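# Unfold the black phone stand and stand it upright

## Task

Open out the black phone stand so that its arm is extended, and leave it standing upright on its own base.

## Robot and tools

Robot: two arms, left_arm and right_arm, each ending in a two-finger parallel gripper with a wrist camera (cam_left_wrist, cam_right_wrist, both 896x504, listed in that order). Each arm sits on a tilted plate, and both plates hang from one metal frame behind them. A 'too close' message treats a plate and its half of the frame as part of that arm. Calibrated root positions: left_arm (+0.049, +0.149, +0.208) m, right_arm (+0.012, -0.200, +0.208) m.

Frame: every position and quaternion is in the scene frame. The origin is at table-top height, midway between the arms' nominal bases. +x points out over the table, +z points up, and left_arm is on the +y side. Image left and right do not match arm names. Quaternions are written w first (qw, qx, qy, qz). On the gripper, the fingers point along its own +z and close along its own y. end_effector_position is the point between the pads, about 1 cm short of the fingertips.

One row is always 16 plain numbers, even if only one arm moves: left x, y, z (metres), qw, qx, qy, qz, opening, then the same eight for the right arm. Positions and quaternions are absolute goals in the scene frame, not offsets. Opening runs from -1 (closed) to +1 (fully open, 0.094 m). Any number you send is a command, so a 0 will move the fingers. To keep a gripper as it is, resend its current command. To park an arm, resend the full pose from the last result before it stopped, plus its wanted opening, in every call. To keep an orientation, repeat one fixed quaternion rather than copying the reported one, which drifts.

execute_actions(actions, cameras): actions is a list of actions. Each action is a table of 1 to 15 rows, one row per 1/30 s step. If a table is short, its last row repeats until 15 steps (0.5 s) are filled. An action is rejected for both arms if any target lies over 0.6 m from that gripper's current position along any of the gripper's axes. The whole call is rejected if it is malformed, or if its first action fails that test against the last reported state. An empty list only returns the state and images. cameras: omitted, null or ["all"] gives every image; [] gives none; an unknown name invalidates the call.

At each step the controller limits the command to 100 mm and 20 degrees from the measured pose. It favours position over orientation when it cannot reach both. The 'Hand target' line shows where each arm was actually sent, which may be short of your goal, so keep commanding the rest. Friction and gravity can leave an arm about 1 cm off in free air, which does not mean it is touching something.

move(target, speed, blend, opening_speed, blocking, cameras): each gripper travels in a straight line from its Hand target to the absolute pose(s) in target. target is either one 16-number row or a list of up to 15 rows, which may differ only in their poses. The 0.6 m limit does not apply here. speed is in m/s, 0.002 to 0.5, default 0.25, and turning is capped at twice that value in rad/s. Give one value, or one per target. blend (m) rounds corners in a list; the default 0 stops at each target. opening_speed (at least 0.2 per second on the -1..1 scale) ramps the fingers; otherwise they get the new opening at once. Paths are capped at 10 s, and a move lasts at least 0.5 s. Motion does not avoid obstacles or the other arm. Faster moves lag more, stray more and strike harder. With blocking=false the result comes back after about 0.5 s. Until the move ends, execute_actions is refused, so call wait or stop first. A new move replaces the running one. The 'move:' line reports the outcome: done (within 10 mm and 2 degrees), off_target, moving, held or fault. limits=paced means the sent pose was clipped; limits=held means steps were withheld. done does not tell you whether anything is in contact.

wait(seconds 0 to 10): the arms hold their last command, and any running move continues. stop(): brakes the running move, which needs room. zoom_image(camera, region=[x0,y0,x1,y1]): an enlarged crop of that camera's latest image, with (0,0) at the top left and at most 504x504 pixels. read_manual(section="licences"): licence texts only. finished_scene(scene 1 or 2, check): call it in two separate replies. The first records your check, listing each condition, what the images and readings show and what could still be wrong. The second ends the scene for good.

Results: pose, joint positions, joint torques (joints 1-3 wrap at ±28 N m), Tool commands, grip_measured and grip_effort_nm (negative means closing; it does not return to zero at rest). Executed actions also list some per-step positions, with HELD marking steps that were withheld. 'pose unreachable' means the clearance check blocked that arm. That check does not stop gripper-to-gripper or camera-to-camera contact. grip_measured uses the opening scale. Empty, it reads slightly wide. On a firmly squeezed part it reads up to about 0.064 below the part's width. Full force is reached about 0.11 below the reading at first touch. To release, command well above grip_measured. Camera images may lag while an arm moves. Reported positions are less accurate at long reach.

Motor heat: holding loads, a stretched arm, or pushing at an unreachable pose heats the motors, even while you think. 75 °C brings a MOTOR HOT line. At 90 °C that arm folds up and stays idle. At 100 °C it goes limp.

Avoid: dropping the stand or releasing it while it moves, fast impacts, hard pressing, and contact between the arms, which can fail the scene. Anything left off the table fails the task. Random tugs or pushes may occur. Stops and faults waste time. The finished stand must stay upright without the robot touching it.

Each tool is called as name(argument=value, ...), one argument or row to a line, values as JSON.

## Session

execute_actions(
  actions=[],
)

Scene clock: 0.00 s.
left_arm: end_effector_position=(+0.3727, -0.2662, +0.1293) grip_measured=+1.000 grip_effort_nm=n/a end_effector_quat_wxyz=(+0.131, +0.612, +0.763, -0.162) | right_arm: end_effector_position=(-0.1548, -0.5738, +0.2529) grip_measured=+1.000 grip_effort_nm=n/a end_effector_quat_wxyz=(-0.047, +0.983, +0.100, -0.147)
Joint positions: left_arm=[-0.829 2.78 1.905 -0.571 -0.356 0.58 0.094] | right_arm=[-2.332 1.58 1.444 -1.057 -0.359 0.744 0.094]
Joint velocities: left_arm=[-0.012 -0.017 0.002 0.037 0.051 -0.022 0] | right_arm=[0.002 -0.012 0.002 -0.037 -0.007 0.022 0]
Joint torques (N m): no reading
Motor temperatures (°C): left_arm=[29 33 28 28 30 28 26] | right_arm=[30 32 27 28 29 28 28]
Heat: left arm: 33 °C; right arm: 32 °C.
Hand target: left_arm +0.3699, -0.2697, +0.1341; +0.134, +0.615, +0.759, -0.166 | right_arm -0.1570, -0.5720, +0.2550; -0.049, +0.982, +0.097, -0.151
Tool commands: left_gripper/opening=+1.0 right_gripper/opening=+1.0
camera_calibration:
cam_left_wrist: T_world_to_cam=[[-0.971429, -0.222718, 0.0819873, 0.290746], [-0.221017, 0.974827, 0.0293853, 0.379577], [-0.0864681, 0.0104251, -0.9962, 0.250009], [0, 0, 0, 1]] pos_world=[0.38795, -0.307874, 0.214068]
cam_right_wrist: T_world_to_cam=[[-0.190621, 0.973145, 0.129043, 0.495963], [0.975249, 0.172729, 0.138036, 0.252318], [0.112039, 0.152162, -0.981985, 0.443098], [0, 0, 0, 1]] pos_world=[-0.201177, -0.593649, 0.336285]

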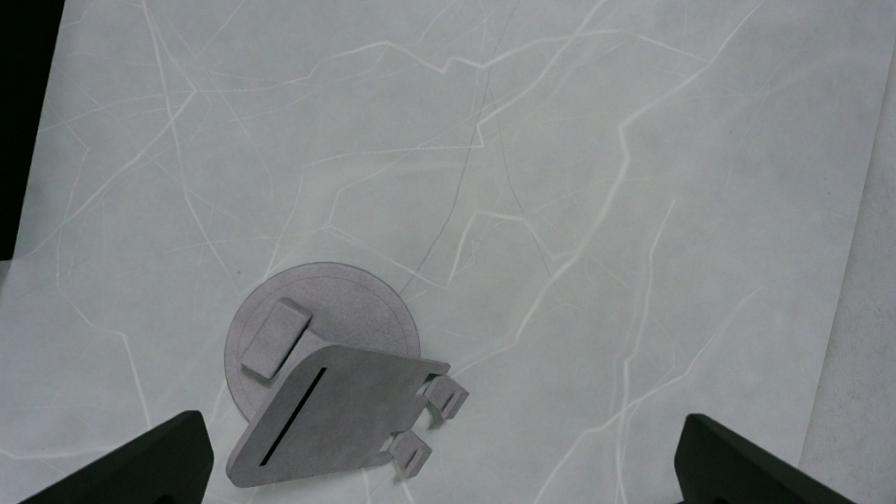

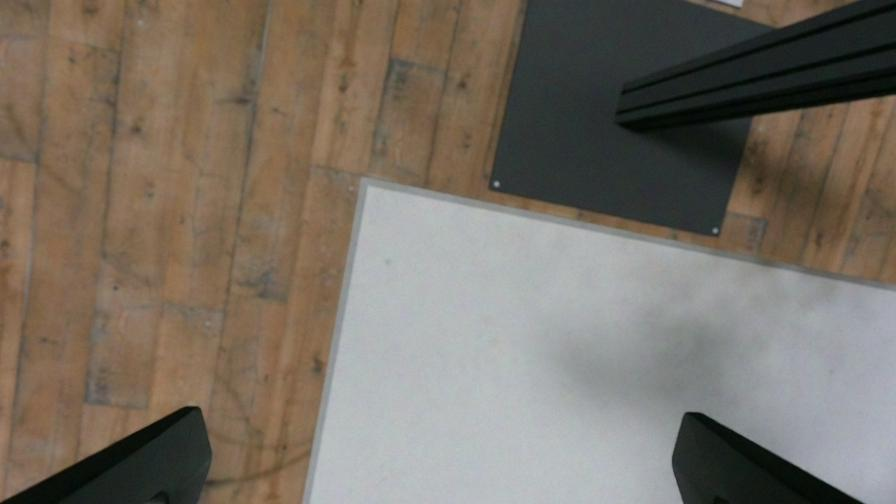

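move(
  target=[
    [0.36,-0.2,0.22,0.134,0.615,0.759,-0.166,0.5,-0.157,-0.572,0.255,-0.049,0.982,0.097,-0.151,0.5],
    [0.3,0.1,0.28,0.5,0,0.866,0,0.5,-0.157,-0.572,0.255,-0.049,0.982,0.097,-0.151,0.5],
  ],
  speed=0.25,
)

move(
  target=[
    [0.3,0.1,0.28,0.5,0,0.866,0,0.5,0.0,-0.55,0.28,0,0.7,0.7,0,0.5],
    [0.3,0.1,0.28,0.5,0,0.866,0,0.5,0.28,-0.28,0.28,0.5,0,0.866,0,0.5],
  ],
  speed=0.25,
)

Scene clock: 13.10 s.
left_arm: end_effector_position=(+0.2968, +0.1029, +0.2769) grip_measured=+0.501 grip_effort_nm=-0.051 end_effector_quat_wxyz=(+0.490, -0.001, +0.872, +0.004) | right_arm: end_effector_position=(-0.1548, -0.5738, +0.2529) grip_measured=+0.502 grip_effort_nm=-0.076 end_effector_quat_wxyz=(-0.047, +0.983, +0.100, -0.147)
Joint positions: left_arm=[-1.24 1.148 0.175 0.035 -1.418 -0.369 0.071] | right_arm=[-2.332 1.58 1.444 -1.057 -0.359 0.744 0.071]
Joint velocities: left_arm=[0.007 -0.017 0.012 -0.007 -0.007 0.066 -0.001] | right_arm=[0.007 -0.012 -0.002 0.066 -0.007 -0.037 -0.001]
Joint torques (N m): left_arm=[-2.65 0.35 10.5 0.83 -0.37 -0.12] | right_arm=[-5.14 -6.79 4.3 0.27 0.26 -0.04]
Motor temperatures (°C): left_arm=[30 36 29 29 30 28 26] | right_arm=[31 34 28 28 29 28 28]
Heat: left arm: 36 °C; right arm: 34 °C.
Hand target: left_arm +0.2981, +0.1029, +0.2832; +0.495, -0.003, +0.869, +0.004 | right_arm -0.1570, -0.5720, +0.2550; -0.049, +0.983, +0.097, -0.151
Off the commanded pose: left_arm 0.005 m, 1 deg | right_arm 0.004 m, 1 deg.
move: done
camera_calibration:
cam_left_wrist: T_world_to_cam=[[0.0289185, -0.999572, 0.00442092, 0.0915494], [-0.833682, -0.0265588, -0.551606, 0.444446], [0.551487, 0.012266, -0.834093, 0.152285], [0, 0, 0, 1]] pos_world=[0.283896, 0.101446, 0.371774]
cam_right_wrist: T_world_to_cam=[[-0.190621, 0.973145, 0.129043, 0.495963], [0.975249, 0.172729, 0.138036, 0.252318], [0.112039, 0.152162, -0.981985, 0.443098], [0, 0, 0, 1]] pos_world=[-0.201177, -0.593649, 0.336285]

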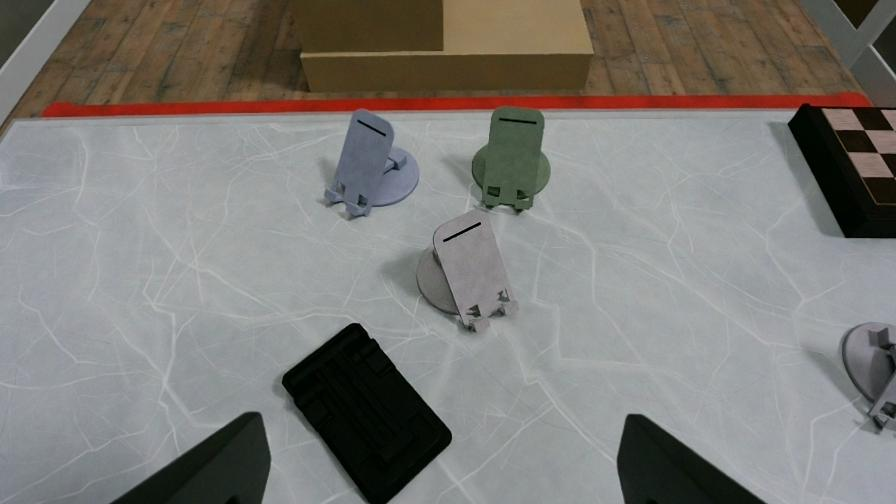

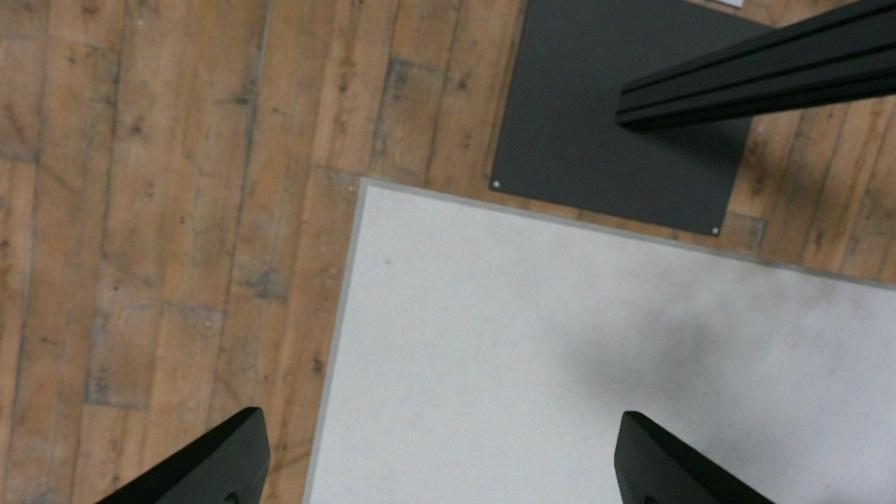

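Scene clock: 20.47 s.
left_arm: end_effector_position=(+0.3024, +0.0990, +0.2863) grip_measured=+0.501 grip_effort_nm=-0.051 end_effector_quat_wxyz=(+0.502, -0.012, +0.865, -0.007) | right_arm: end_effector_position=(+0.2334, -0.2876, +0.2899) grip_measured=+0.502 grip_effort_nm=-0.076 end_effector_quat_wxyz=(+0.522, -0.013, +0.852, +0.029)
Joint positions: left_arm=[-1.24 1.148 0.145 0.262 -1.418 -0.205 0.071] | right_arm=[-1.622 0.001 0.382 -1.555 -1.439 -1.734 0.071]
Joint velocities: left_arm=[-0.027 -0.017 -0.012 0.022 0.007 -0.022 0] | right_arm=[-0.002 -0.002 -0.012 0.007 -0.022 -0.066 0]
Joint torques (N m): left_arm=[-0.79 0.94 7.41 1.09 -0.09 0.06] | right_arm=[2.17 1.13 3.82 -0.36 -0.91 -0.14]
Motor temperatures (°C): left_arm=[30 35 29 30 30 28 26] | right_arm=[30 34 28 28 29 28 28]
Heat: left arm: 35 °C; right arm: 34 °C.
Hand target: left_arm +0.2998, +0.1004, +0.2799; +0.499, -0.001, +0.867, +0.000 | right_arm +0.2348, -0.2835, +0.2926; +0.535, -0.011, +0.844, +0.032
Off the commanded pose: left_arm 0.007 m, 2 deg | right_arm 0.048 m, 5 deg.
joint sent to its limit (right arm) — joint 2 (shoulder), lower limit; joint 4 (wrist pitch), lower limit. The joint targets are off in position and orientation.
move: off_target (right_arm)
camera_calibration:
cam_left_wrist: T_world_to_cam=[[0.0366478, -0.998703, 0.0353511, 0.0762288], [-0.817114, -0.050312, -0.574277, 0.458081], [0.57531, -0.00783988, -0.817898, 0.147172], [0, 0, 0, 1]] pos_world=[0.286841, 0.100331, 0.380742]
cam_right_wrist: T_world_to_cam=[[0.0523623, -0.998291, -0.0259466, -0.292046], [-0.7803, -0.024686, -0.624919, 0.393367], [0.62321, 0.0529683, -0.780259, 0.186063], [0, 0, 0, 1]] pos_world=[0.20628, -0.291692, 0.383422]

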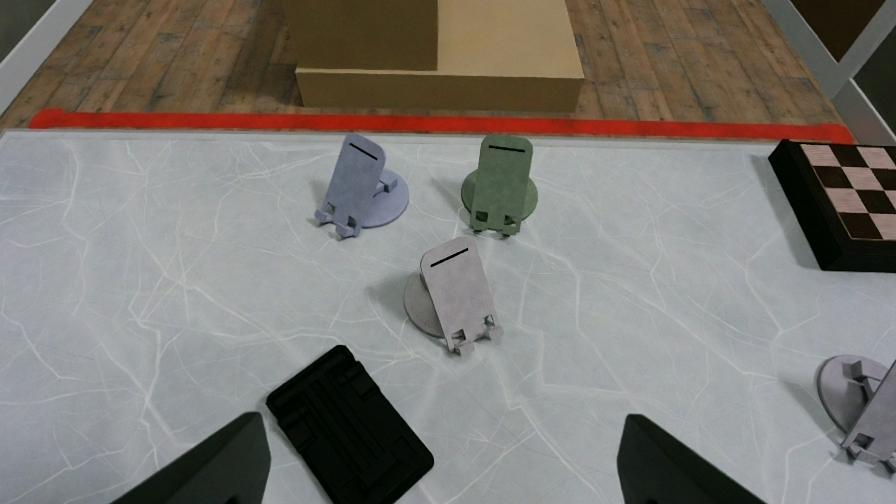

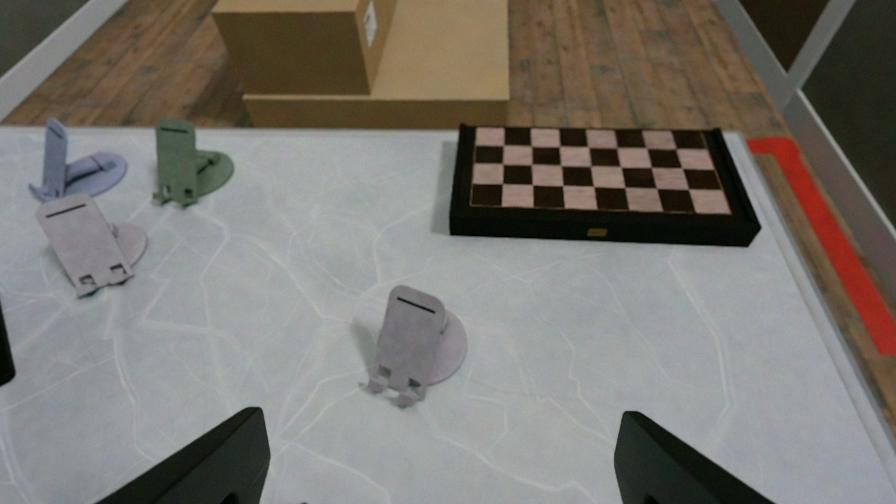

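zoom_image(
  camera="cam_left_wrist",
  region=[240, 320, 460, 504],
)

Scaled by 2.291.

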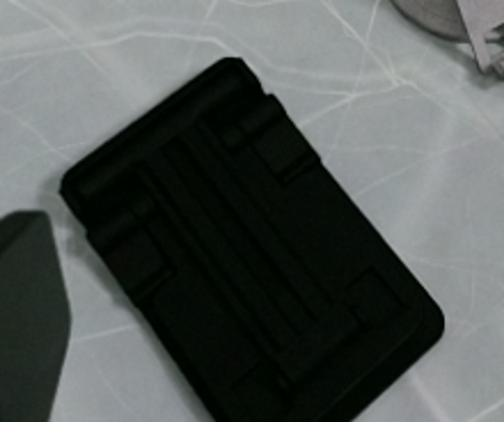

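move(
  target=[0.355,0.163,0.15,0.259,0,0.966,0,0.9,0.3,-0.2,0.15,0.391,-0.589,0.589,0.391,0.9],
  speed=0.2,
)

zoom_image(
  camera="cam_left_wrist",
  region=[200, 0, 700, 504],
)

Scene clock: 34.53 s.
left_arm: end_effector_position=(+0.3082, +0.1056, +0.2709) grip_measured=+0.899 grip_effort_nm=0.076 end_effector_quat_wxyz=(+0.477, -0.006, +0.879, -0.002) | right_arm: end_effector_position=(+0.2317, -0.2776, +0.2869) grip_measured=+0.898 grip_effort_nm=0.168 end_effector_quat_wxyz=(+0.538, -0.030, +0.840, +0.064)
Joint positions: left_arm=[-1.144 1.117 0.131 0.276 -1.341 -0.146 0.089] | right_arm=[-1.542 0.062 0.342 -1.53 -1.437 -1.792 0.089]
Joint velocities: left_arm=[-0.007 0.002 0.002 -0.037 -0.066 -0.037 -0.001] | right_arm=[0.002 0.017 0.002 -0.007 0.007 -0.007 0]
Joint torques (N m): left_arm=[-0.65 -0.2 7.24 1.11 -0.02 0.09] | right_arm=[0.8 1.48 4.59 -0.28 -0.69 -0.04]
Motor temperatures (°C): left_arm=[29 34 30 31 30 28 26] | right_arm=[30 33 28 28 29 28 28]
Heat: left arm: 34 °C; right arm: 33 °C.
Hand target: left_arm +0.3060, +0.1073, +0.2659; +0.474, +0.000, +0.880, +0.001 | right_arm +0.2319, -0.2779, +0.2873; +0.539, -0.031, +0.840, +0.061
Off the commanded pose: left_arm 0.142 m, 27 deg | right_arm 0.172 m, 83 deg.
move: held (right_arm; a check stopped the path), off_target (left_arm; braked when a check withheld steps of right_arm); limits=held
pose unreachable (right arm): on one or more control steps of this call, first in action 0 (counted from 0), this arm could not follow its commanded pose, so it was not sent that pose on those steps. It may still have moved: this result reports where it is.
cause: moving toward the commanded pose would bring two parts of the arm too close to each other (its upper arm (the part past joint 2) and its gripper housing, with joints 3 (elbow) to 6 (wrist roll) between them).
camera_calibration:
cam_left_wrist: T_world_to_cam=[[0.0330649, -0.999293, 0.0178772, 0.0889947], [-0.848603, -0.0375193, -0.527698, 0.45], [0.527996, 0.00227765, -0.849244, 0.153241], [0, 0, 0, 1]] pos_world=[0.298018, 0.105466, 0.366012]
cam_right_wrist: T_world_to_cam=[[0.118653, -0.990741, -0.0659892, -0.283862], [-0.751291, -0.0461259, -0.658357, 0.387352], [0.649218, 0.127693, -0.749807, 0.190297], [0, 0, 0, 1]] pos_world=[0.201151, -0.287666, 0.37897]

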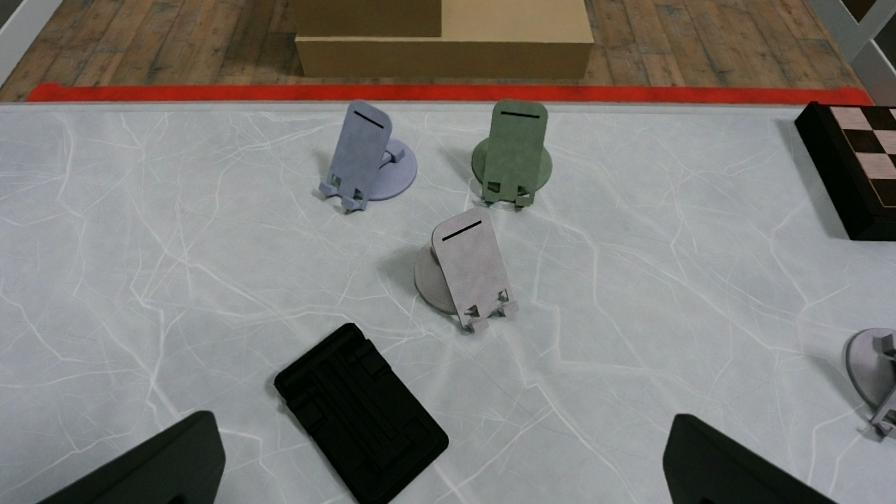

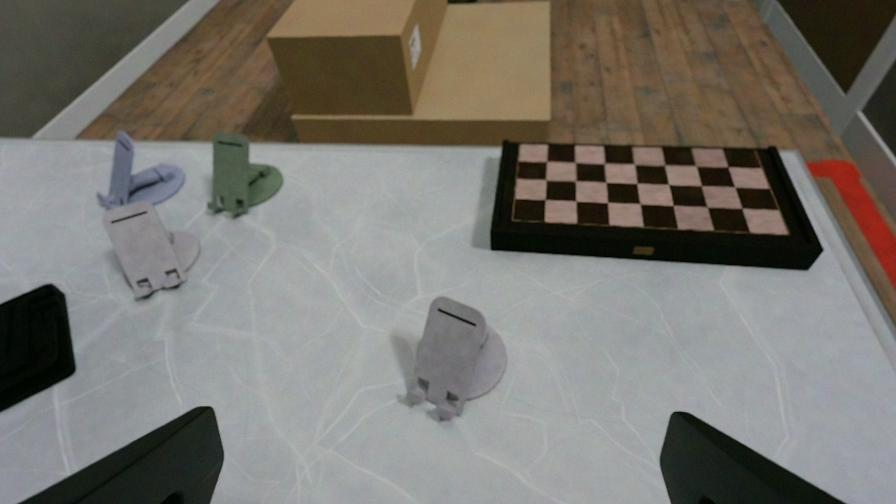

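Scaled by 1.000.

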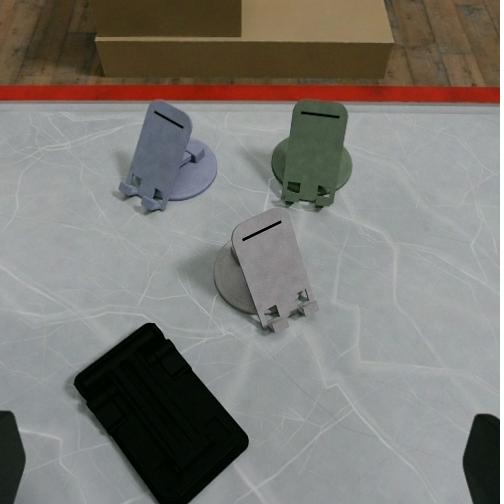

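move(
  target=[0.355,0.163,0.15,0.259,0,0.966,0,0.9,0.36,-0.3,0.22,0.5,0,0.866,0,0.9],
  speed=0.2,
)

zoom_image(
  camera="cam_left_wrist",
  region=[200, 0, 700, 504],
)

Scene clock: 38.97 s.
left_arm: end_effector_position=(+0.3530, +0.1647, +0.1488) grip_measured=+0.899 grip_effort_nm=0.081 end_effector_quat_wxyz=(+0.260, +0.004, +0.965, +0.007) | right_arm: end_effector_position=(+0.2274, -0.2992, +0.2737) grip_measured=+0.898 grip_effort_nm=0.168 end_effector_quat_wxyz=(+0.506, -0.004, +0.863, +0.000)
Joint positions: left_arm=[-0.302 1.267 0.281 0.263 -0.702 0.159 0.089] | right_arm=[-1.699 0.025 0.342 -1.53 -1.441 -1.798 0.089]
Joint velocities: left_arm=[0.007 0.002 -0.012 0.022 0.051 -0.007 0] | right_arm=[-0.017 -0.012 0.002 -0.007 0.007 -0.051 0]
Joint torques (N m): left_arm=[-1.58 -2 7.42 0.92 0.12 0.1] | right_arm=[0.66 1.07 4.33 -0.37 -0.89 -0.07]
Motor temperatures (°C): left_arm=[29 34 30 31 30 28 26] | right_arm=[30 33 28 28 29 28 28]
Heat: left arm: 34 °C; right arm: 33 °C.
Hand target: left_arm +0.3573, +0.1641, +0.1488; +0.261, +0.005, +0.965, +0.004 | right_arm +0.2293, -0.2982, +0.2767; +0.515, +0.001, +0.857, -0.004
Off the commanded pose: left_arm 0.003 m, 1 deg | right_arm 0.143 m, 1 deg; position clipped.
move: off_target (right_arm); limits=paced
camera_calibration:
cam_left_wrist: T_world_to_cam=[[0.0215936, -0.9996, -0.0182707, 0.158227], [-0.995889, -0.0198983, -0.088365, 0.409498], [0.0879661, 0.0201037, -0.995921, 0.200014], [0, 0, 0, 1]] pos_world=[0.386804, 0.162291, 0.238274]
cam_right_wrist: T_world_to_cam=[[0.00741619, -0.999854, 0.0153812, -0.305357], [-0.804464, -0.0151017, -0.59381, 0.378143], [0.593955, -0.00796979, -0.804459, 0.172837], [0, 0, 0, 1]] pos_world=[0.203809, -0.298225, 0.368282]

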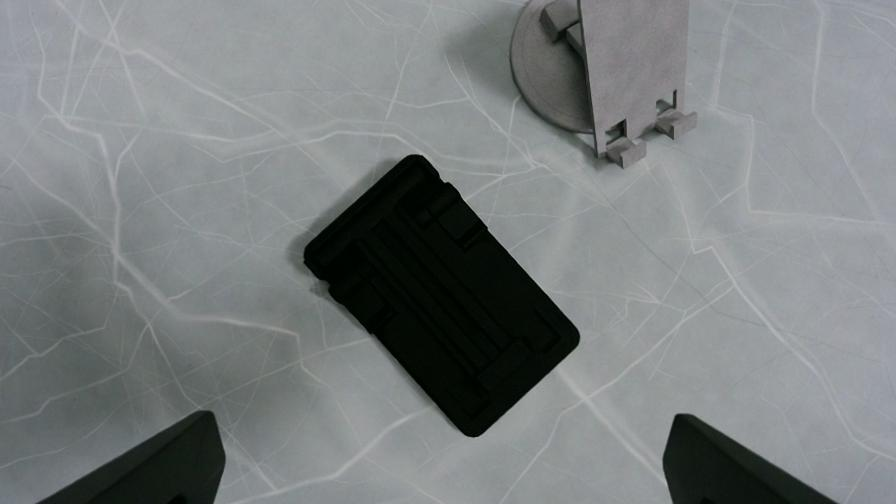

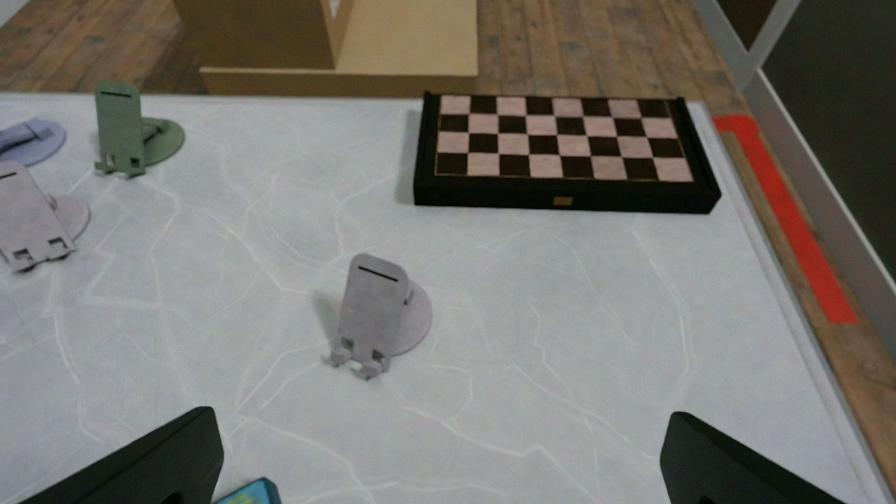

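Scaled by 1.000.

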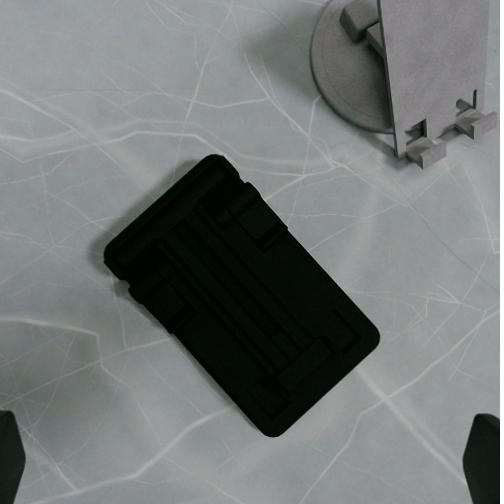

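zoom_image(
  camera="cam_left_wrist",
  region=[290, 140, 590, 450],
)

Scaled by 1.626.

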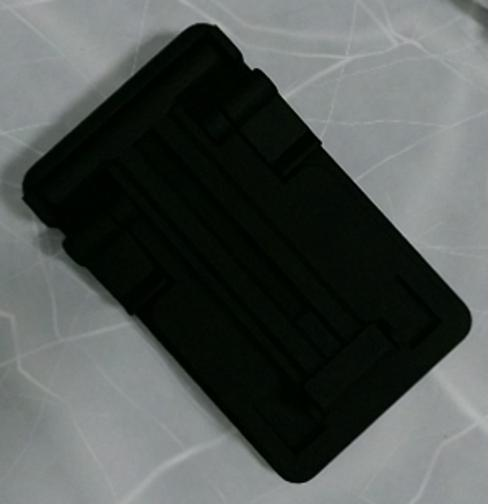

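move(
  target=[
    [0.33,0.22,0.22,0.259,0,0.966,0,0.9,0.3,-0.28,0.22,0.53,-0.314,0.757,0.22,0.9],
    [0.3,0.25,0.28,0.259,0,0.966,0,0.9,0.25,-0.05,0.11,0.497,-0.41,0.709,0.287,0.9],
  ],
  speed=0.2,
)

zoom_image(
  camera="cam_right_wrist",
  region=[200, 0, 700, 504],
)

Scene clock: 47.43 s.
left_arm: end_effector_position=(+0.3474, +0.1702, +0.1536) grip_measured=+0.899 grip_effort_nm=0.081 end_effector_quat_wxyz=(+0.255, +0.009, +0.967, +0.007) | right_arm: end_effector_position=(+0.2280, -0.2962, +0.2749) grip_measured=+0.898 grip_effort_nm=0.168 end_effector_quat_wxyz=(+0.513, -0.010, +0.858, +0.014)
Joint positions: left_arm=[-0.302 1.198 0.281 0.179 -0.702 0.159 0.089] | right_arm=[-1.666 0.054 0.337 -1.52 -1.44 -1.812 0.089]
Joint velocities: left_arm=[-0.007 0.022 -0.017 -0.051 0.037 0.037 0.001] | right_arm=[0.007 -0.017 -0.002 -0.022 0.007 -0.051 -0.001]
Joint torques (N m): left_arm=[-1.69 -3.66 8.16 0.69 0.11 -0.02] | right_arm=[1.11 1.78 4.78 -0.18 -0.62 -0.03]
Motor temperatures (°C): left_arm=[29 34 29 31 30 28 26] | right_arm=[30 32 28 28 29 28 28]
Heat: left arm: 34 °C; right arm: 32 °C.
Hand target: left_arm +0.3534, +0.1720, +0.1586; +0.261, +0.004, +0.965, +0.004 | right_arm +0.2281, -0.2965, +0.2751; +0.513, -0.011, +0.858, +0.011
Off the commanded pose: left_arm 0.157 m, 1 deg | right_arm 0.297 m, 59 deg.
move: held (right_arm; a check stopped the path), off_target (left_arm; braked when a check withheld steps of right_arm); path passed 0 of 2 targets; limits=held
pose unreachable (right arm): on one or more control steps of this call, first in action 0 (counted from 0), this arm could not follow its commanded pose, so it was not sent that pose on those steps. It may still have moved: this result reports where it is.
cause: moving toward the commanded pose would bring two parts of the arm too close to each other (its upper arm (the part past joint 2) and its gripper housing, with joints 3 (elbow) to 6 (wrist roll) between them).
camera_calibration:
cam_left_wrist: T_world_to_cam=[[0.0119243, -0.999699, -0.0214492, 0.16781], [-0.996978, -0.0102395, -0.0770128, 0.401411], [0.0767699, 0.0223027, -0.996799, 0.208867], [0, 0, 0, 1]] pos_world=[0.382162, 0.167211, 0.242712]
cam_right_wrist: T_world_to_cam=[[0.0322445, -0.999475, -0.0030665, -0.302851], [-0.793723, -0.0237418, -0.607816, 0.378225], [0.607425, 0.0220327, -0.794072, 0.17642], [0, 0, 0, 1]] pos_world=[0.202809, -0.2976, 0.369053]

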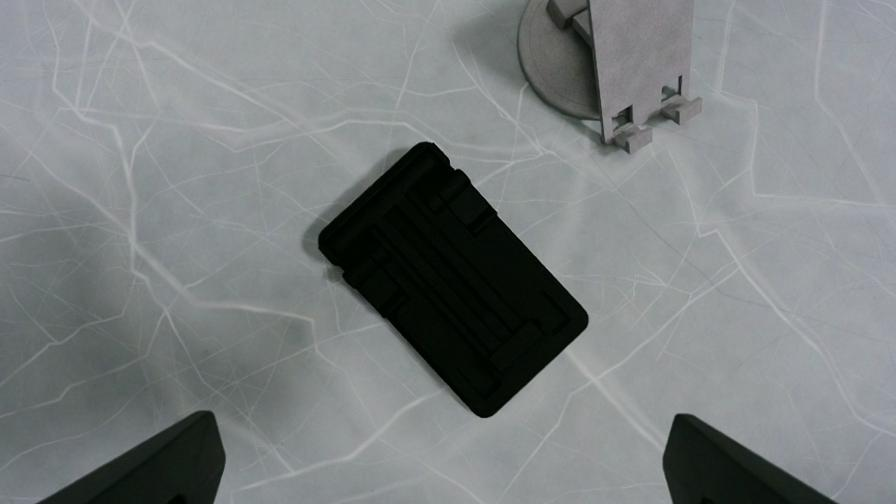

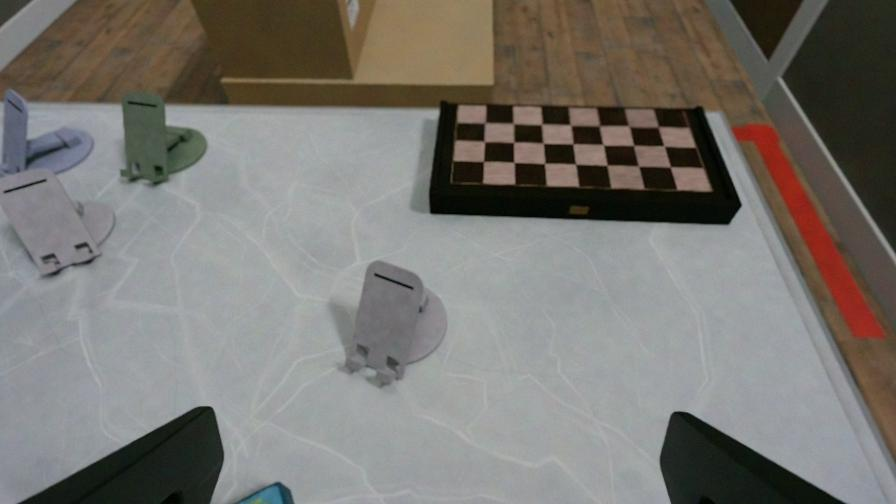

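Scaled by 1.000.

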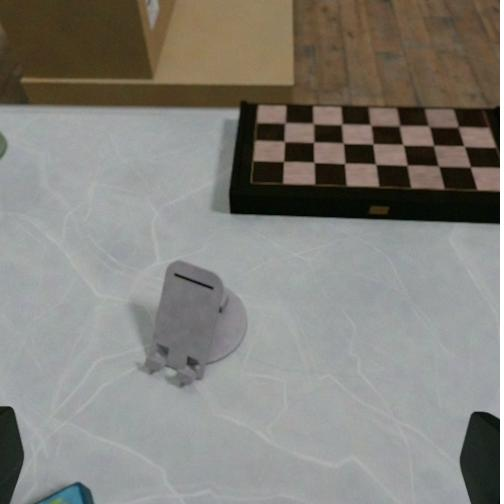

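move(
  target=[
    [0.353,0.172,0.158,0.261,0.004,0.965,0.004,0.9,0.22,-0.40,0.27,0.472,0.196,0.836,-0.2,0.9],
    [0.353,0.172,0.158,0.261,0.004,0.965,0.004,0.9,0.15,-0.5,0.25,0.3,0.55,0.72,-0.3,0.9],
  ],
  speed=0.2,
  cameras=["cam_right_wrist"],
)

Scene clock: 56.87 s.
left_arm: end_effector_position=(+0.3472, +0.1702, +0.1535) grip_measured=+0.899 grip_effort_nm=0.081 end_effector_quat_wxyz=(+0.255, +0.009, +0.967, +0.007) | right_arm: end_effector_position=(+0.1369, -0.4600, +0.2852) grip_measured=+0.898 grip_effort_nm=0.159 end_effector_quat_wxyz=(+0.330, +0.523, +0.752, -0.230)
Joint positions: left_arm=[-0.302 1.198 0.281 0.178 -0.702 0.159 0.089] | right_arm=[-2.623 0.006 0.524 -1.118 -1.434 -0.502 0.089]
Joint velocities: left_arm=[-0.002 0.002 -0.027 -0.022 -0.037 -0.051 0.001] | right_arm=[-0.017 -0.002 -0.007 -0.037 -0.007 0.022 0]
Joint torques (N m): left_arm=[-1.59 -3.56 7.62 0.78 0.1 0.01] | right_arm=[1.1 2.21 2.82 0.99 -0.26 0.09]
Motor temperatures (°C): left_arm=[29 34 29 31 30 28 26] | right_arm=[30 32 28 28 29 28 28]
Heat: left arm: 34 °C; right arm: 32 °C.
Hand target: left_arm +0.3529, +0.1721, +0.1581; +0.261, +0.004, +0.965, +0.004 | right_arm +0.1347, -0.4588, +0.2830; +0.327, +0.523, +0.751, -0.235
Off the commanded pose: left_arm 0.008 m, 1 deg | right_arm 0.055 m, 10 deg.
joint sent to its limit (right arm) — joint 1 (waist), lower limit; joint 2 (shoulder), lower limit. The joint targets are off in position and orientation.
move: off_target (right_arm)
camera_calibration:
cam_right_wrist: T_world_to_cam=[[-0.936423, -0.350731, 0.00994684, -0.0362813], [-0.326205, 0.859799, -0.392856, 0.589387], [0.129235, -0.371125, -0.919546, 0.163997], [0, 0, 0, 1]] pos_world=[0.137092, -0.458616, 0.382709]
Images, in order (width x height): cam_right_wrist 896x504.

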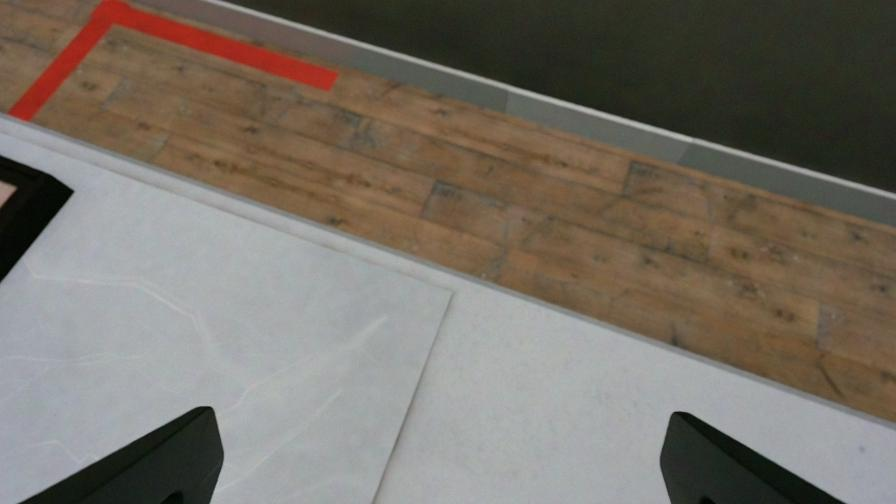

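move(
  target=[
    [0.353,0.172,0.158,0.261,0.004,0.965,0.004,0.9,0.0,-0.52,0.27,0.158,0.766,0.588,-0.205,0.9],
    [0.353,0.172,0.158,0.261,0.004,0.965,0.004,0.9,-0.13,-0.58,0.25,0.158,0.766,0.588,-0.205,0.9],
  ],
  speed=0.2,
  cameras=[],
)

move(
  target=[
    [0.353,0.172,0.158,0.261,0.004,0.965,0.004,0.9,0.05,-0.6,0.25,0.195,0.634,0.729,-0.17,0.9],
    [0.353,0.172,0.158,0.261,0.004,0.965,0.004,0.9,0.22,-0.5,0.25,0.228,0.461,0.849,-0.124,0.9],
    [0.353,0.172,0.158,0.261,0.004,0.965,0.004,0.9,0.33,-0.33,0.22,0.255,0.168,0.951,-0.045,0.9],
  ],
  speed=0.25,
  blend=0.03,
  cameras=["cam_right_wrist"],
)

Scene clock: 71.57 s.
left_arm: end_effector_position=(+0.3472, +0.1702, +0.1535) grip_measured=+0.899 grip_effort_nm=0.081 end_effector_quat_wxyz=(+0.255, +0.009, +0.967, +0.007) | right_arm: end_effector_position=(-0.1281, -0.5777, +0.2524) grip_measured=+0.898 grip_effort_nm=0.168 end_effector_quat_wxyz=(+0.155, +0.772, +0.581, -0.203)
Joint positions: left_arm=[-0.302 1.198 0.281 0.178 -0.702 0.159 0.089] | right_arm=[-2.496 1.296 0.891 -0.395 -0.87 -0.144 0.089]
Joint velocities: left_arm=[0.007 0.017 0.002 0.022 -0.037 0.022 0] | right_arm=[-0.002 0.002 -0.012 -0.037 -0.051 0.037 0]
Joint torques (N m): left_arm=[-1.59 -3.51 7.69 0.79 0.1 0] | right_arm=[-4.03 -2.7 5.71 0.99 -0.3 -0.13]
Motor temperatures (°C): left_arm=[29 34 29 30 30 28 26] | right_arm=[30 32 28 29 29 28 28]
Heat: left arm: 34 °C; right arm: 32 °C.
Hand target: left_arm +0.3529, +0.1721, +0.1580; +0.261, +0.004, +0.965, +0.004 | right_arm -0.1319, -0.5821, +0.2559; +0.160, +0.767, +0.586, -0.207
Off the commanded pose: left_arm 0.008 m, 1 deg | right_arm 0.004 m, 1 deg.
move: done
No camera images: "cameras" was empty.

Scene clock: 75.33 s.
left_arm: end_effector_position=(+0.3472, +0.1702, +0.1535) grip_measured=+0.899 grip_effort_nm=0.081 end_effector_quat_wxyz=(+0.255, +0.009, +0.967, +0.007) | right_arm: end_effector_position=(+0.3317, -0.3346, +0.2183) grip_measured=+0.898 grip_effort_nm=0.164 end_effector_quat_wxyz=(+0.264, +0.192, +0.945, -0.026)
Joint positions: left_arm=[-0.302 1.198 0.281 0.178 -0.702 0.159 0.089] | right_arm=[0.13 0.893 0.547 -0.261 0.68 0.013 0.089]
Joint velocities: left_arm=[-0.017 -0.012 0.007 -0.066 0.007 0.022 -0.001] | right_arm=[0.022 -0.012 -0.022 -0.051 0.051 -0.051 0]
Joint torques (N m): left_arm=[-1.69 -3.67 7.75 0.76 0.12 -0.01] | right_arm=[2.28 -1.32 3.99 1.1 0.14 -0.15]
Motor temperatures (°C): left_arm=[29 34 29 30 30 28 26] | right_arm=[30 32 28 29 29 28 28]
Heat: left arm: 34 °C; right arm: 32 °C.
Hand target: left_arm +0.3529, +0.1721, +0.1580; +0.261, +0.004, +0.965, +0.004 | right_arm +0.3304, -0.3316, +0.2153; +0.261, +0.183, +0.947, -0.032
Off the commanded pose: left_arm 0.008 m, 1 deg | right_arm 0.005 m, 4 deg.
move: off_target (right_arm)
camera_calibration:
cam_right_wrist: T_world_to_cam=[[-0.372019, -0.927254, -0.0424506, -0.177857], [-0.920715, 0.374428, -0.109939, 0.491818], [0.117836, -0.00181449, -0.993031, 0.267268], [0, 0, 0, 1]] pos_world=[0.355164, -0.348584, 0.311925]
Images, in order (width x height): cam_right_wrist 896x504.

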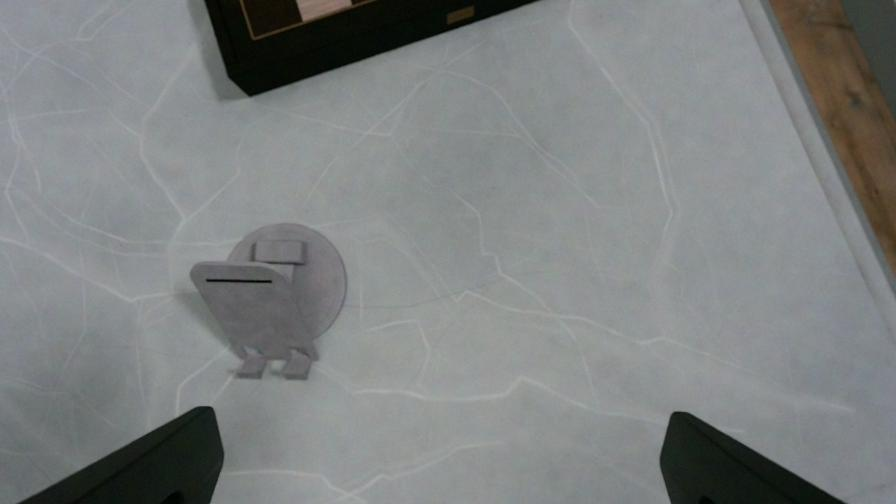

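move(
  target=[
    [0.335,0.2,0.2,0.261,0.004,0.965,0.004,0.9,0.3,-0.2,0.17,0.446,-0.23,0.857,0.12,0.9],
    [0.3,0.25,0.25,0.261,0.004,0.965,0.004,0.9,0.28,-0.06,0.12,0.465,-0.4215,0.73,0.2685,0.9],
  ],
  speed=0.15,
  cameras=["cam_right_wrist"],
)

zoom_image(
  camera="cam_right_wrist",
  region=[200, 0, 700, 400],
)

Scene clock: 84.40 s.
left_arm: end_effector_position=(+0.2974, +0.2472, +0.2437) grip_measured=+0.899 grip_effort_nm=0.081 end_effector_quat_wxyz=(+0.253, +0.009, +0.967, +0.004) | right_arm: end_effector_position=(+0.2897, -0.0682, +0.1161) grip_measured=+0.898 grip_effort_nm=0.154 end_effector_quat_wxyz=(+0.457, -0.413, +0.745, +0.257)
Joint positions: left_arm=[-0.376 0.516 0.499 -0.772 -0.749 0.086 0.089] | right_arm=[0.05 2.053 0.22 1.081 -0.419 -1.125 0.089]
Joint velocities: left_arm=[0.002 -0.002 0.007 -0.081 0.022 -0.037 0] | right_arm=[-0.017 0.002 -0.007 0.007 -0.007 -0.037 0]
Joint torques (N m): left_arm=[-0.75 -0.05 10.15 0.73 -0.1 -0.11] | right_arm=[5.2 -2.67 -0.54 0.89 -0.94 -0.14]
Motor temperatures (°C): left_arm=[29 34 30 31 30 28 26] | right_arm=[30 32 28 29 29 28 28]
Heat: left arm: 34 °C; right arm: 32 °C.
Hand target: left_arm +0.2995, +0.2508, +0.2505; +0.261, +0.004, +0.965, +0.003 | right_arm +0.2853, -0.0596, +0.1186; +0.462, -0.421, +0.732, +0.271
Off the commanded pose: left_arm 0.007 m, 1 deg | right_arm 0.013 m, 2 deg.
move: off_target (right_arm)
camera_calibration:
cam_right_wrist: T_world_to_cam=[[0.850182, -0.526464, 0.00504425, -0.283023], [-0.406885, -0.663095, -0.628291, 0.182788], [0.334118, 0.53211, -0.777962, 0.11993], [0, 0, 0, 1]] pos_world=[0.274924, -0.0916119, 0.209573]
Images, in order (width x height): cam_right_wrist 896x504.

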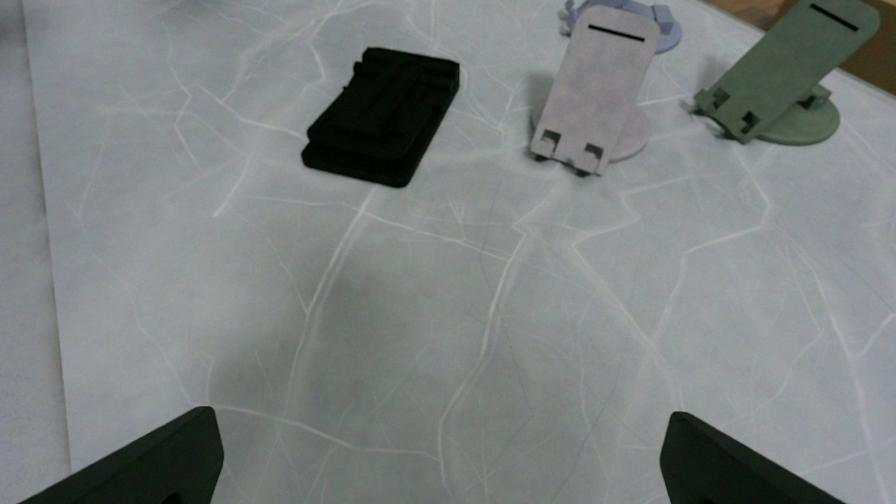

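Scaled by 1.008.

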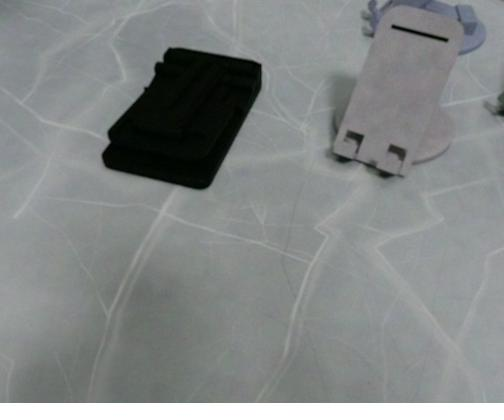

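zoom_image(
  camera="cam_right_wrist",
  region=[290, 30, 480, 200],
)

Scaled by 2.653.

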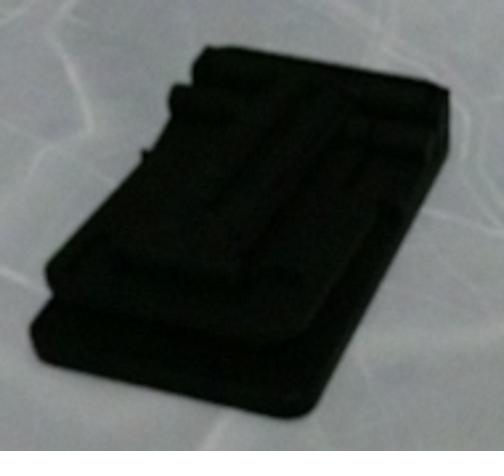

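move(
  target=[
    [0.28,0.33,0.25,0.261,0.004,0.965,0.004,1,0.28,0.03,0.1,0.5136,-0.3056,0.7756,0.2023,1],
    [0.28,0.33,0.25,0.261,0.004,0.965,0.004,1,0.29,0.08,0.04,0.5136,-0.3056,0.7756,0.2023,1],
  ],
  speed=0.1,
  cameras=["cam_right_wrist"],
)

Scene clock: 98.67 s.
left_arm: end_effector_position=(+0.2736, +0.3283, +0.2419) grip_measured=+0.999 grip_effort_nm=0.085 end_effector_quat_wxyz=(+0.247, +0.007, +0.969, +0.007) | right_arm: end_effector_position=(+0.3018, +0.0805, +0.0490) grip_measured=+0.998 grip_effort_nm=0.168 end_effector_quat_wxyz=(+0.455, -0.340, +0.792, +0.223)
Joint positions: left_arm=[0.638 0.384 0.59 -0.76 0.064 0.733 0.094] | right_arm=[0.49 2.872 0.703 1.563 0.043 -0.709 0.094]
Joint velocities: left_arm=[-0.007 -0.017 0.007 -0.081 -0.007 0.007 0] | right_arm=[-0.007 -0.007 0.007 0.007 0.007 0.037 0.001]
Joint torques (N m): left_arm=[0.96 -1.09 11.66 0.76 0.4 0.04] | right_arm=[5.94 -4.03 0.08 1.31 -0.42 0.01]
Motor temperatures (°C): left_arm=[29 33 32 31 30 28 26] | right_arm=[31 32 28 29 29 28 28]
Heat: left arm: 33 °C; right arm: 32 °C.
Hand target: left_arm +0.2782, +0.3321, +0.2490; +0.257, +0.009, +0.966, +0.009 | right_arm +0.2923, +0.0823, +0.0410; +0.445, -0.344, +0.795, +0.226
Off the commanded pose: left_arm 0.010 m, 2 deg | right_arm 0.015 m, 8 deg.
joint sent to its limit (right arm) — joint 4 (wrist pitch), upper limit. The joint targets are off in orientation, not in position.
move: off_target (right_arm)
camera_calibration:
cam_right_wrist: T_world_to_cam=[[0.742342, -0.669195, -0.0332553, -0.168809], [-0.552463, -0.583259, -0.595477, 0.280046], [0.379094, 0.46042, -0.802684, -0.0220284], [0, 0, 0, 1]] pos_world=[0.28838, 0.0605151, 0.143465]
Images, in order (width x height): cam_right_wrist 896x504.

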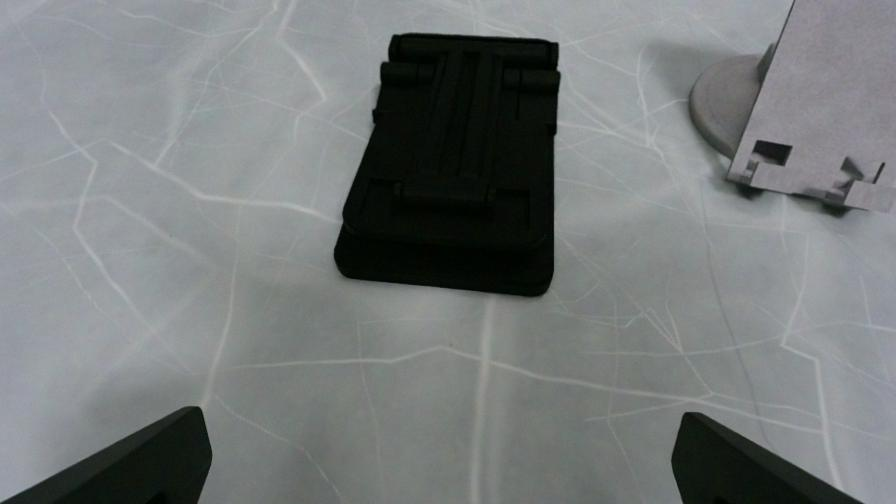

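move(
  target=[
    [0.278,0.332,0.249,0.257,0.009,0.966,0.009,1,0.305,0.09,0.035,0.434,-0.303,0.834,0.158,1],
    [0.278,0.332,0.249,0.257,0.009,0.966,0.009,1,0.345,0.132,0.014,0.434,-0.303,0.834,0.158,1],
  ],
  speed=0.05,
  cameras=["cam_right_wrist"],
)

Scene clock: 105.87 s.
left_arm: end_effector_position=(+0.2737, +0.3283, +0.2419) grip_measured=+0.999 grip_effort_nm=0.081 end_effector_quat_wxyz=(+0.247, +0.007, +0.969, +0.007) | right_arm: end_effector_position=(+0.3653, +0.1248, +0.0329) grip_measured=+0.998 grip_effort_nm=0.168 end_effector_quat_wxyz=(+0.459, -0.283, +0.828, +0.153)
Joint positions: left_arm=[0.638 0.384 0.59 -0.76 0.064 0.733 0.094] | right_arm=[0.581 2.95 1.055 1.356 0.293 -0.622 0.094]
Joint velocities: left_arm=[0.022 -0.007 0.002 -0.037 -0.022 0.022 -0.001] | right_arm=[0.012 -0.002 0.002 -0.007 -0.037 0.037 -0.001]
Joint torques (N m): left_arm=[0.92 -1.17 11.56 0.77 0.36 0.03] | right_arm=[7.24 -5.3 1.58 0.95 -0.39 0.07]
Motor temperatures (°C): left_arm=[29 33 33 31 30 28 26] | right_arm=[31 33 28 30 29 28 28]
Heat: left arm: 33 °C; right arm: 33 °C.
Hand target: left_arm +0.2779, +0.3319, +0.2490; +0.257, +0.009, +0.966, +0.009 | right_arm +0.3457, +0.1304, +0.0157; +0.434, -0.302, +0.834, +0.159
Off the commanded pose: left_arm 0.009 m, 1 deg | right_arm 0.029 m, 4 deg.
move: off_target (right_arm)
camera_calibration:
cam_right_wrist: T_world_to_cam=[[0.609152, -0.792869, 0.0171037, -0.1244], [-0.655386, -0.515435, -0.552083, 0.359012], [0.446545, 0.325093, -0.833614, -0.0861449], [0, 0, 0, 1]] pos_world=[0.349538, 0.11442, 0.128521]
Images, in order (width x height): cam_right_wrist 896x504.

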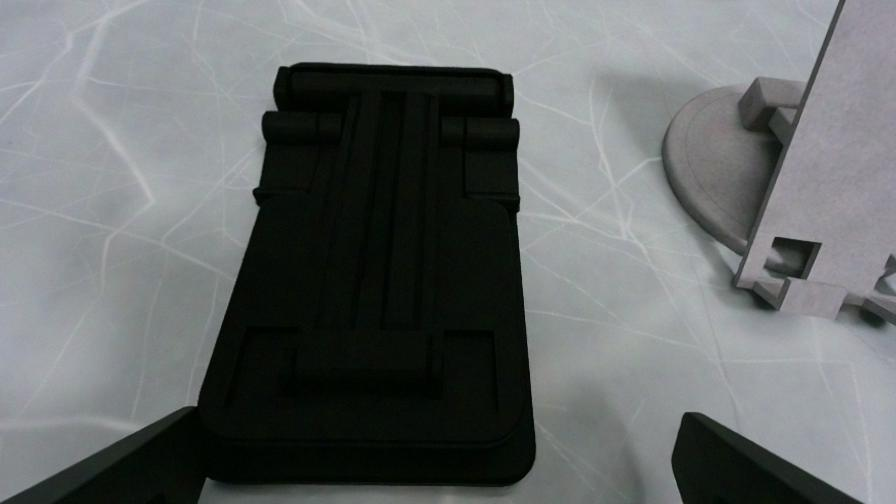

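move(
  target=[
    [0.278,0.332,0.249,0.257,0.009,0.966,0.009,1,0.322,0.132,0.035,0.434,-0.303,0.834,0.158,1],
    [0.278,0.332,0.249,0.257,0.009,0.966,0.009,1,0.33,0.142,0.02,0.434,-0.303,0.834,0.158,1],
  ],
  speed=0.04,
  cameras=["cam_right_wrist"],
)

Scene clock: 111.10 s.
left_arm: end_effector_position=(+0.2737, +0.3283, +0.2419) grip_measured=+0.999 grip_effort_nm=0.081 end_effector_quat_wxyz=(+0.247, +0.007, +0.969, +0.007) | right_arm: end_effector_position=(+0.3451, +0.1400, +0.0373) grip_measured=+0.998 grip_effort_nm=0.164 end_effector_quat_wxyz=(+0.453, -0.287, +0.830, +0.156)
Joint positions: left_arm=[0.638 0.384 0.59 -0.76 0.064 0.733 0.094] | right_arm=[0.648 2.978 1.055 1.356 0.346 -0.582 0.094]
Joint velocities: left_arm=[-0.002 -0.002 0.012 -0.007 -0.051 -0.007 0] | right_arm=[-0.022 -0.022 -0.012 -0.037 -0.022 0.022 0]
Joint torques (N m): left_arm=[0.88 -1.25 11.49 0.76 0.36 0.03] | right_arm=[6.43 -5.24 1.57 1.13 -0.39 -0.03]
Motor temperatures (°C): left_arm=[29 33 33 31 30 28 26] | right_arm=[31 33 27 30 29 28 28]
Heat: left arm: 33 °C; right arm: 33 °C.
Hand target: left_arm +0.2779, +0.3319, +0.2490; +0.257, +0.009, +0.966, +0.009 | right_arm +0.3294, +0.1422, +0.0207; +0.433, -0.302, +0.834, +0.159
Off the commanded pose: left_arm 0.009 m, 1 deg | right_arm 0.023 m, 3 deg.
move: off_target (right_arm)
camera_calibration:
cam_right_wrist: T_world_to_cam=[[0.618407, -0.785763, 0.0122455, -0.104185], [-0.655654, -0.524474, -0.54318, 0.357138], [0.433233, 0.327877, -0.839527, -0.073942], [0, 0, 0, 1]] pos_world=[0.330622, 0.129689, 0.13319]
Images, in order (width x height): cam_right_wrist 896x504.

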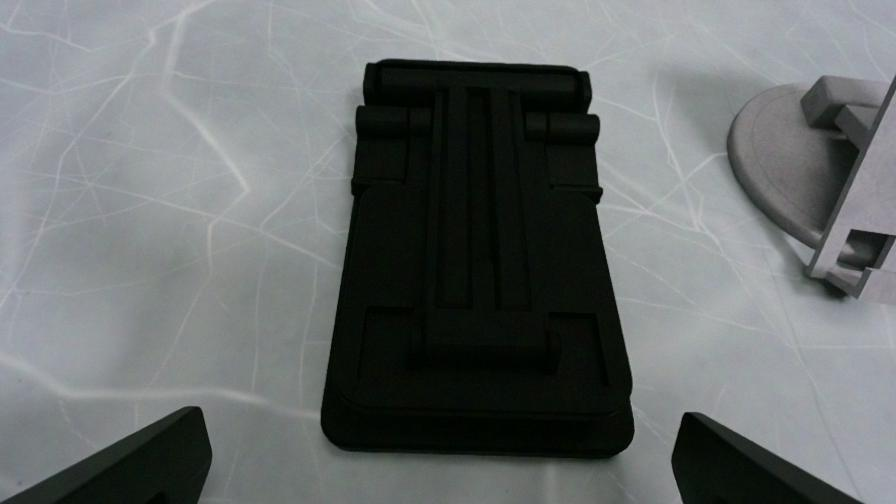

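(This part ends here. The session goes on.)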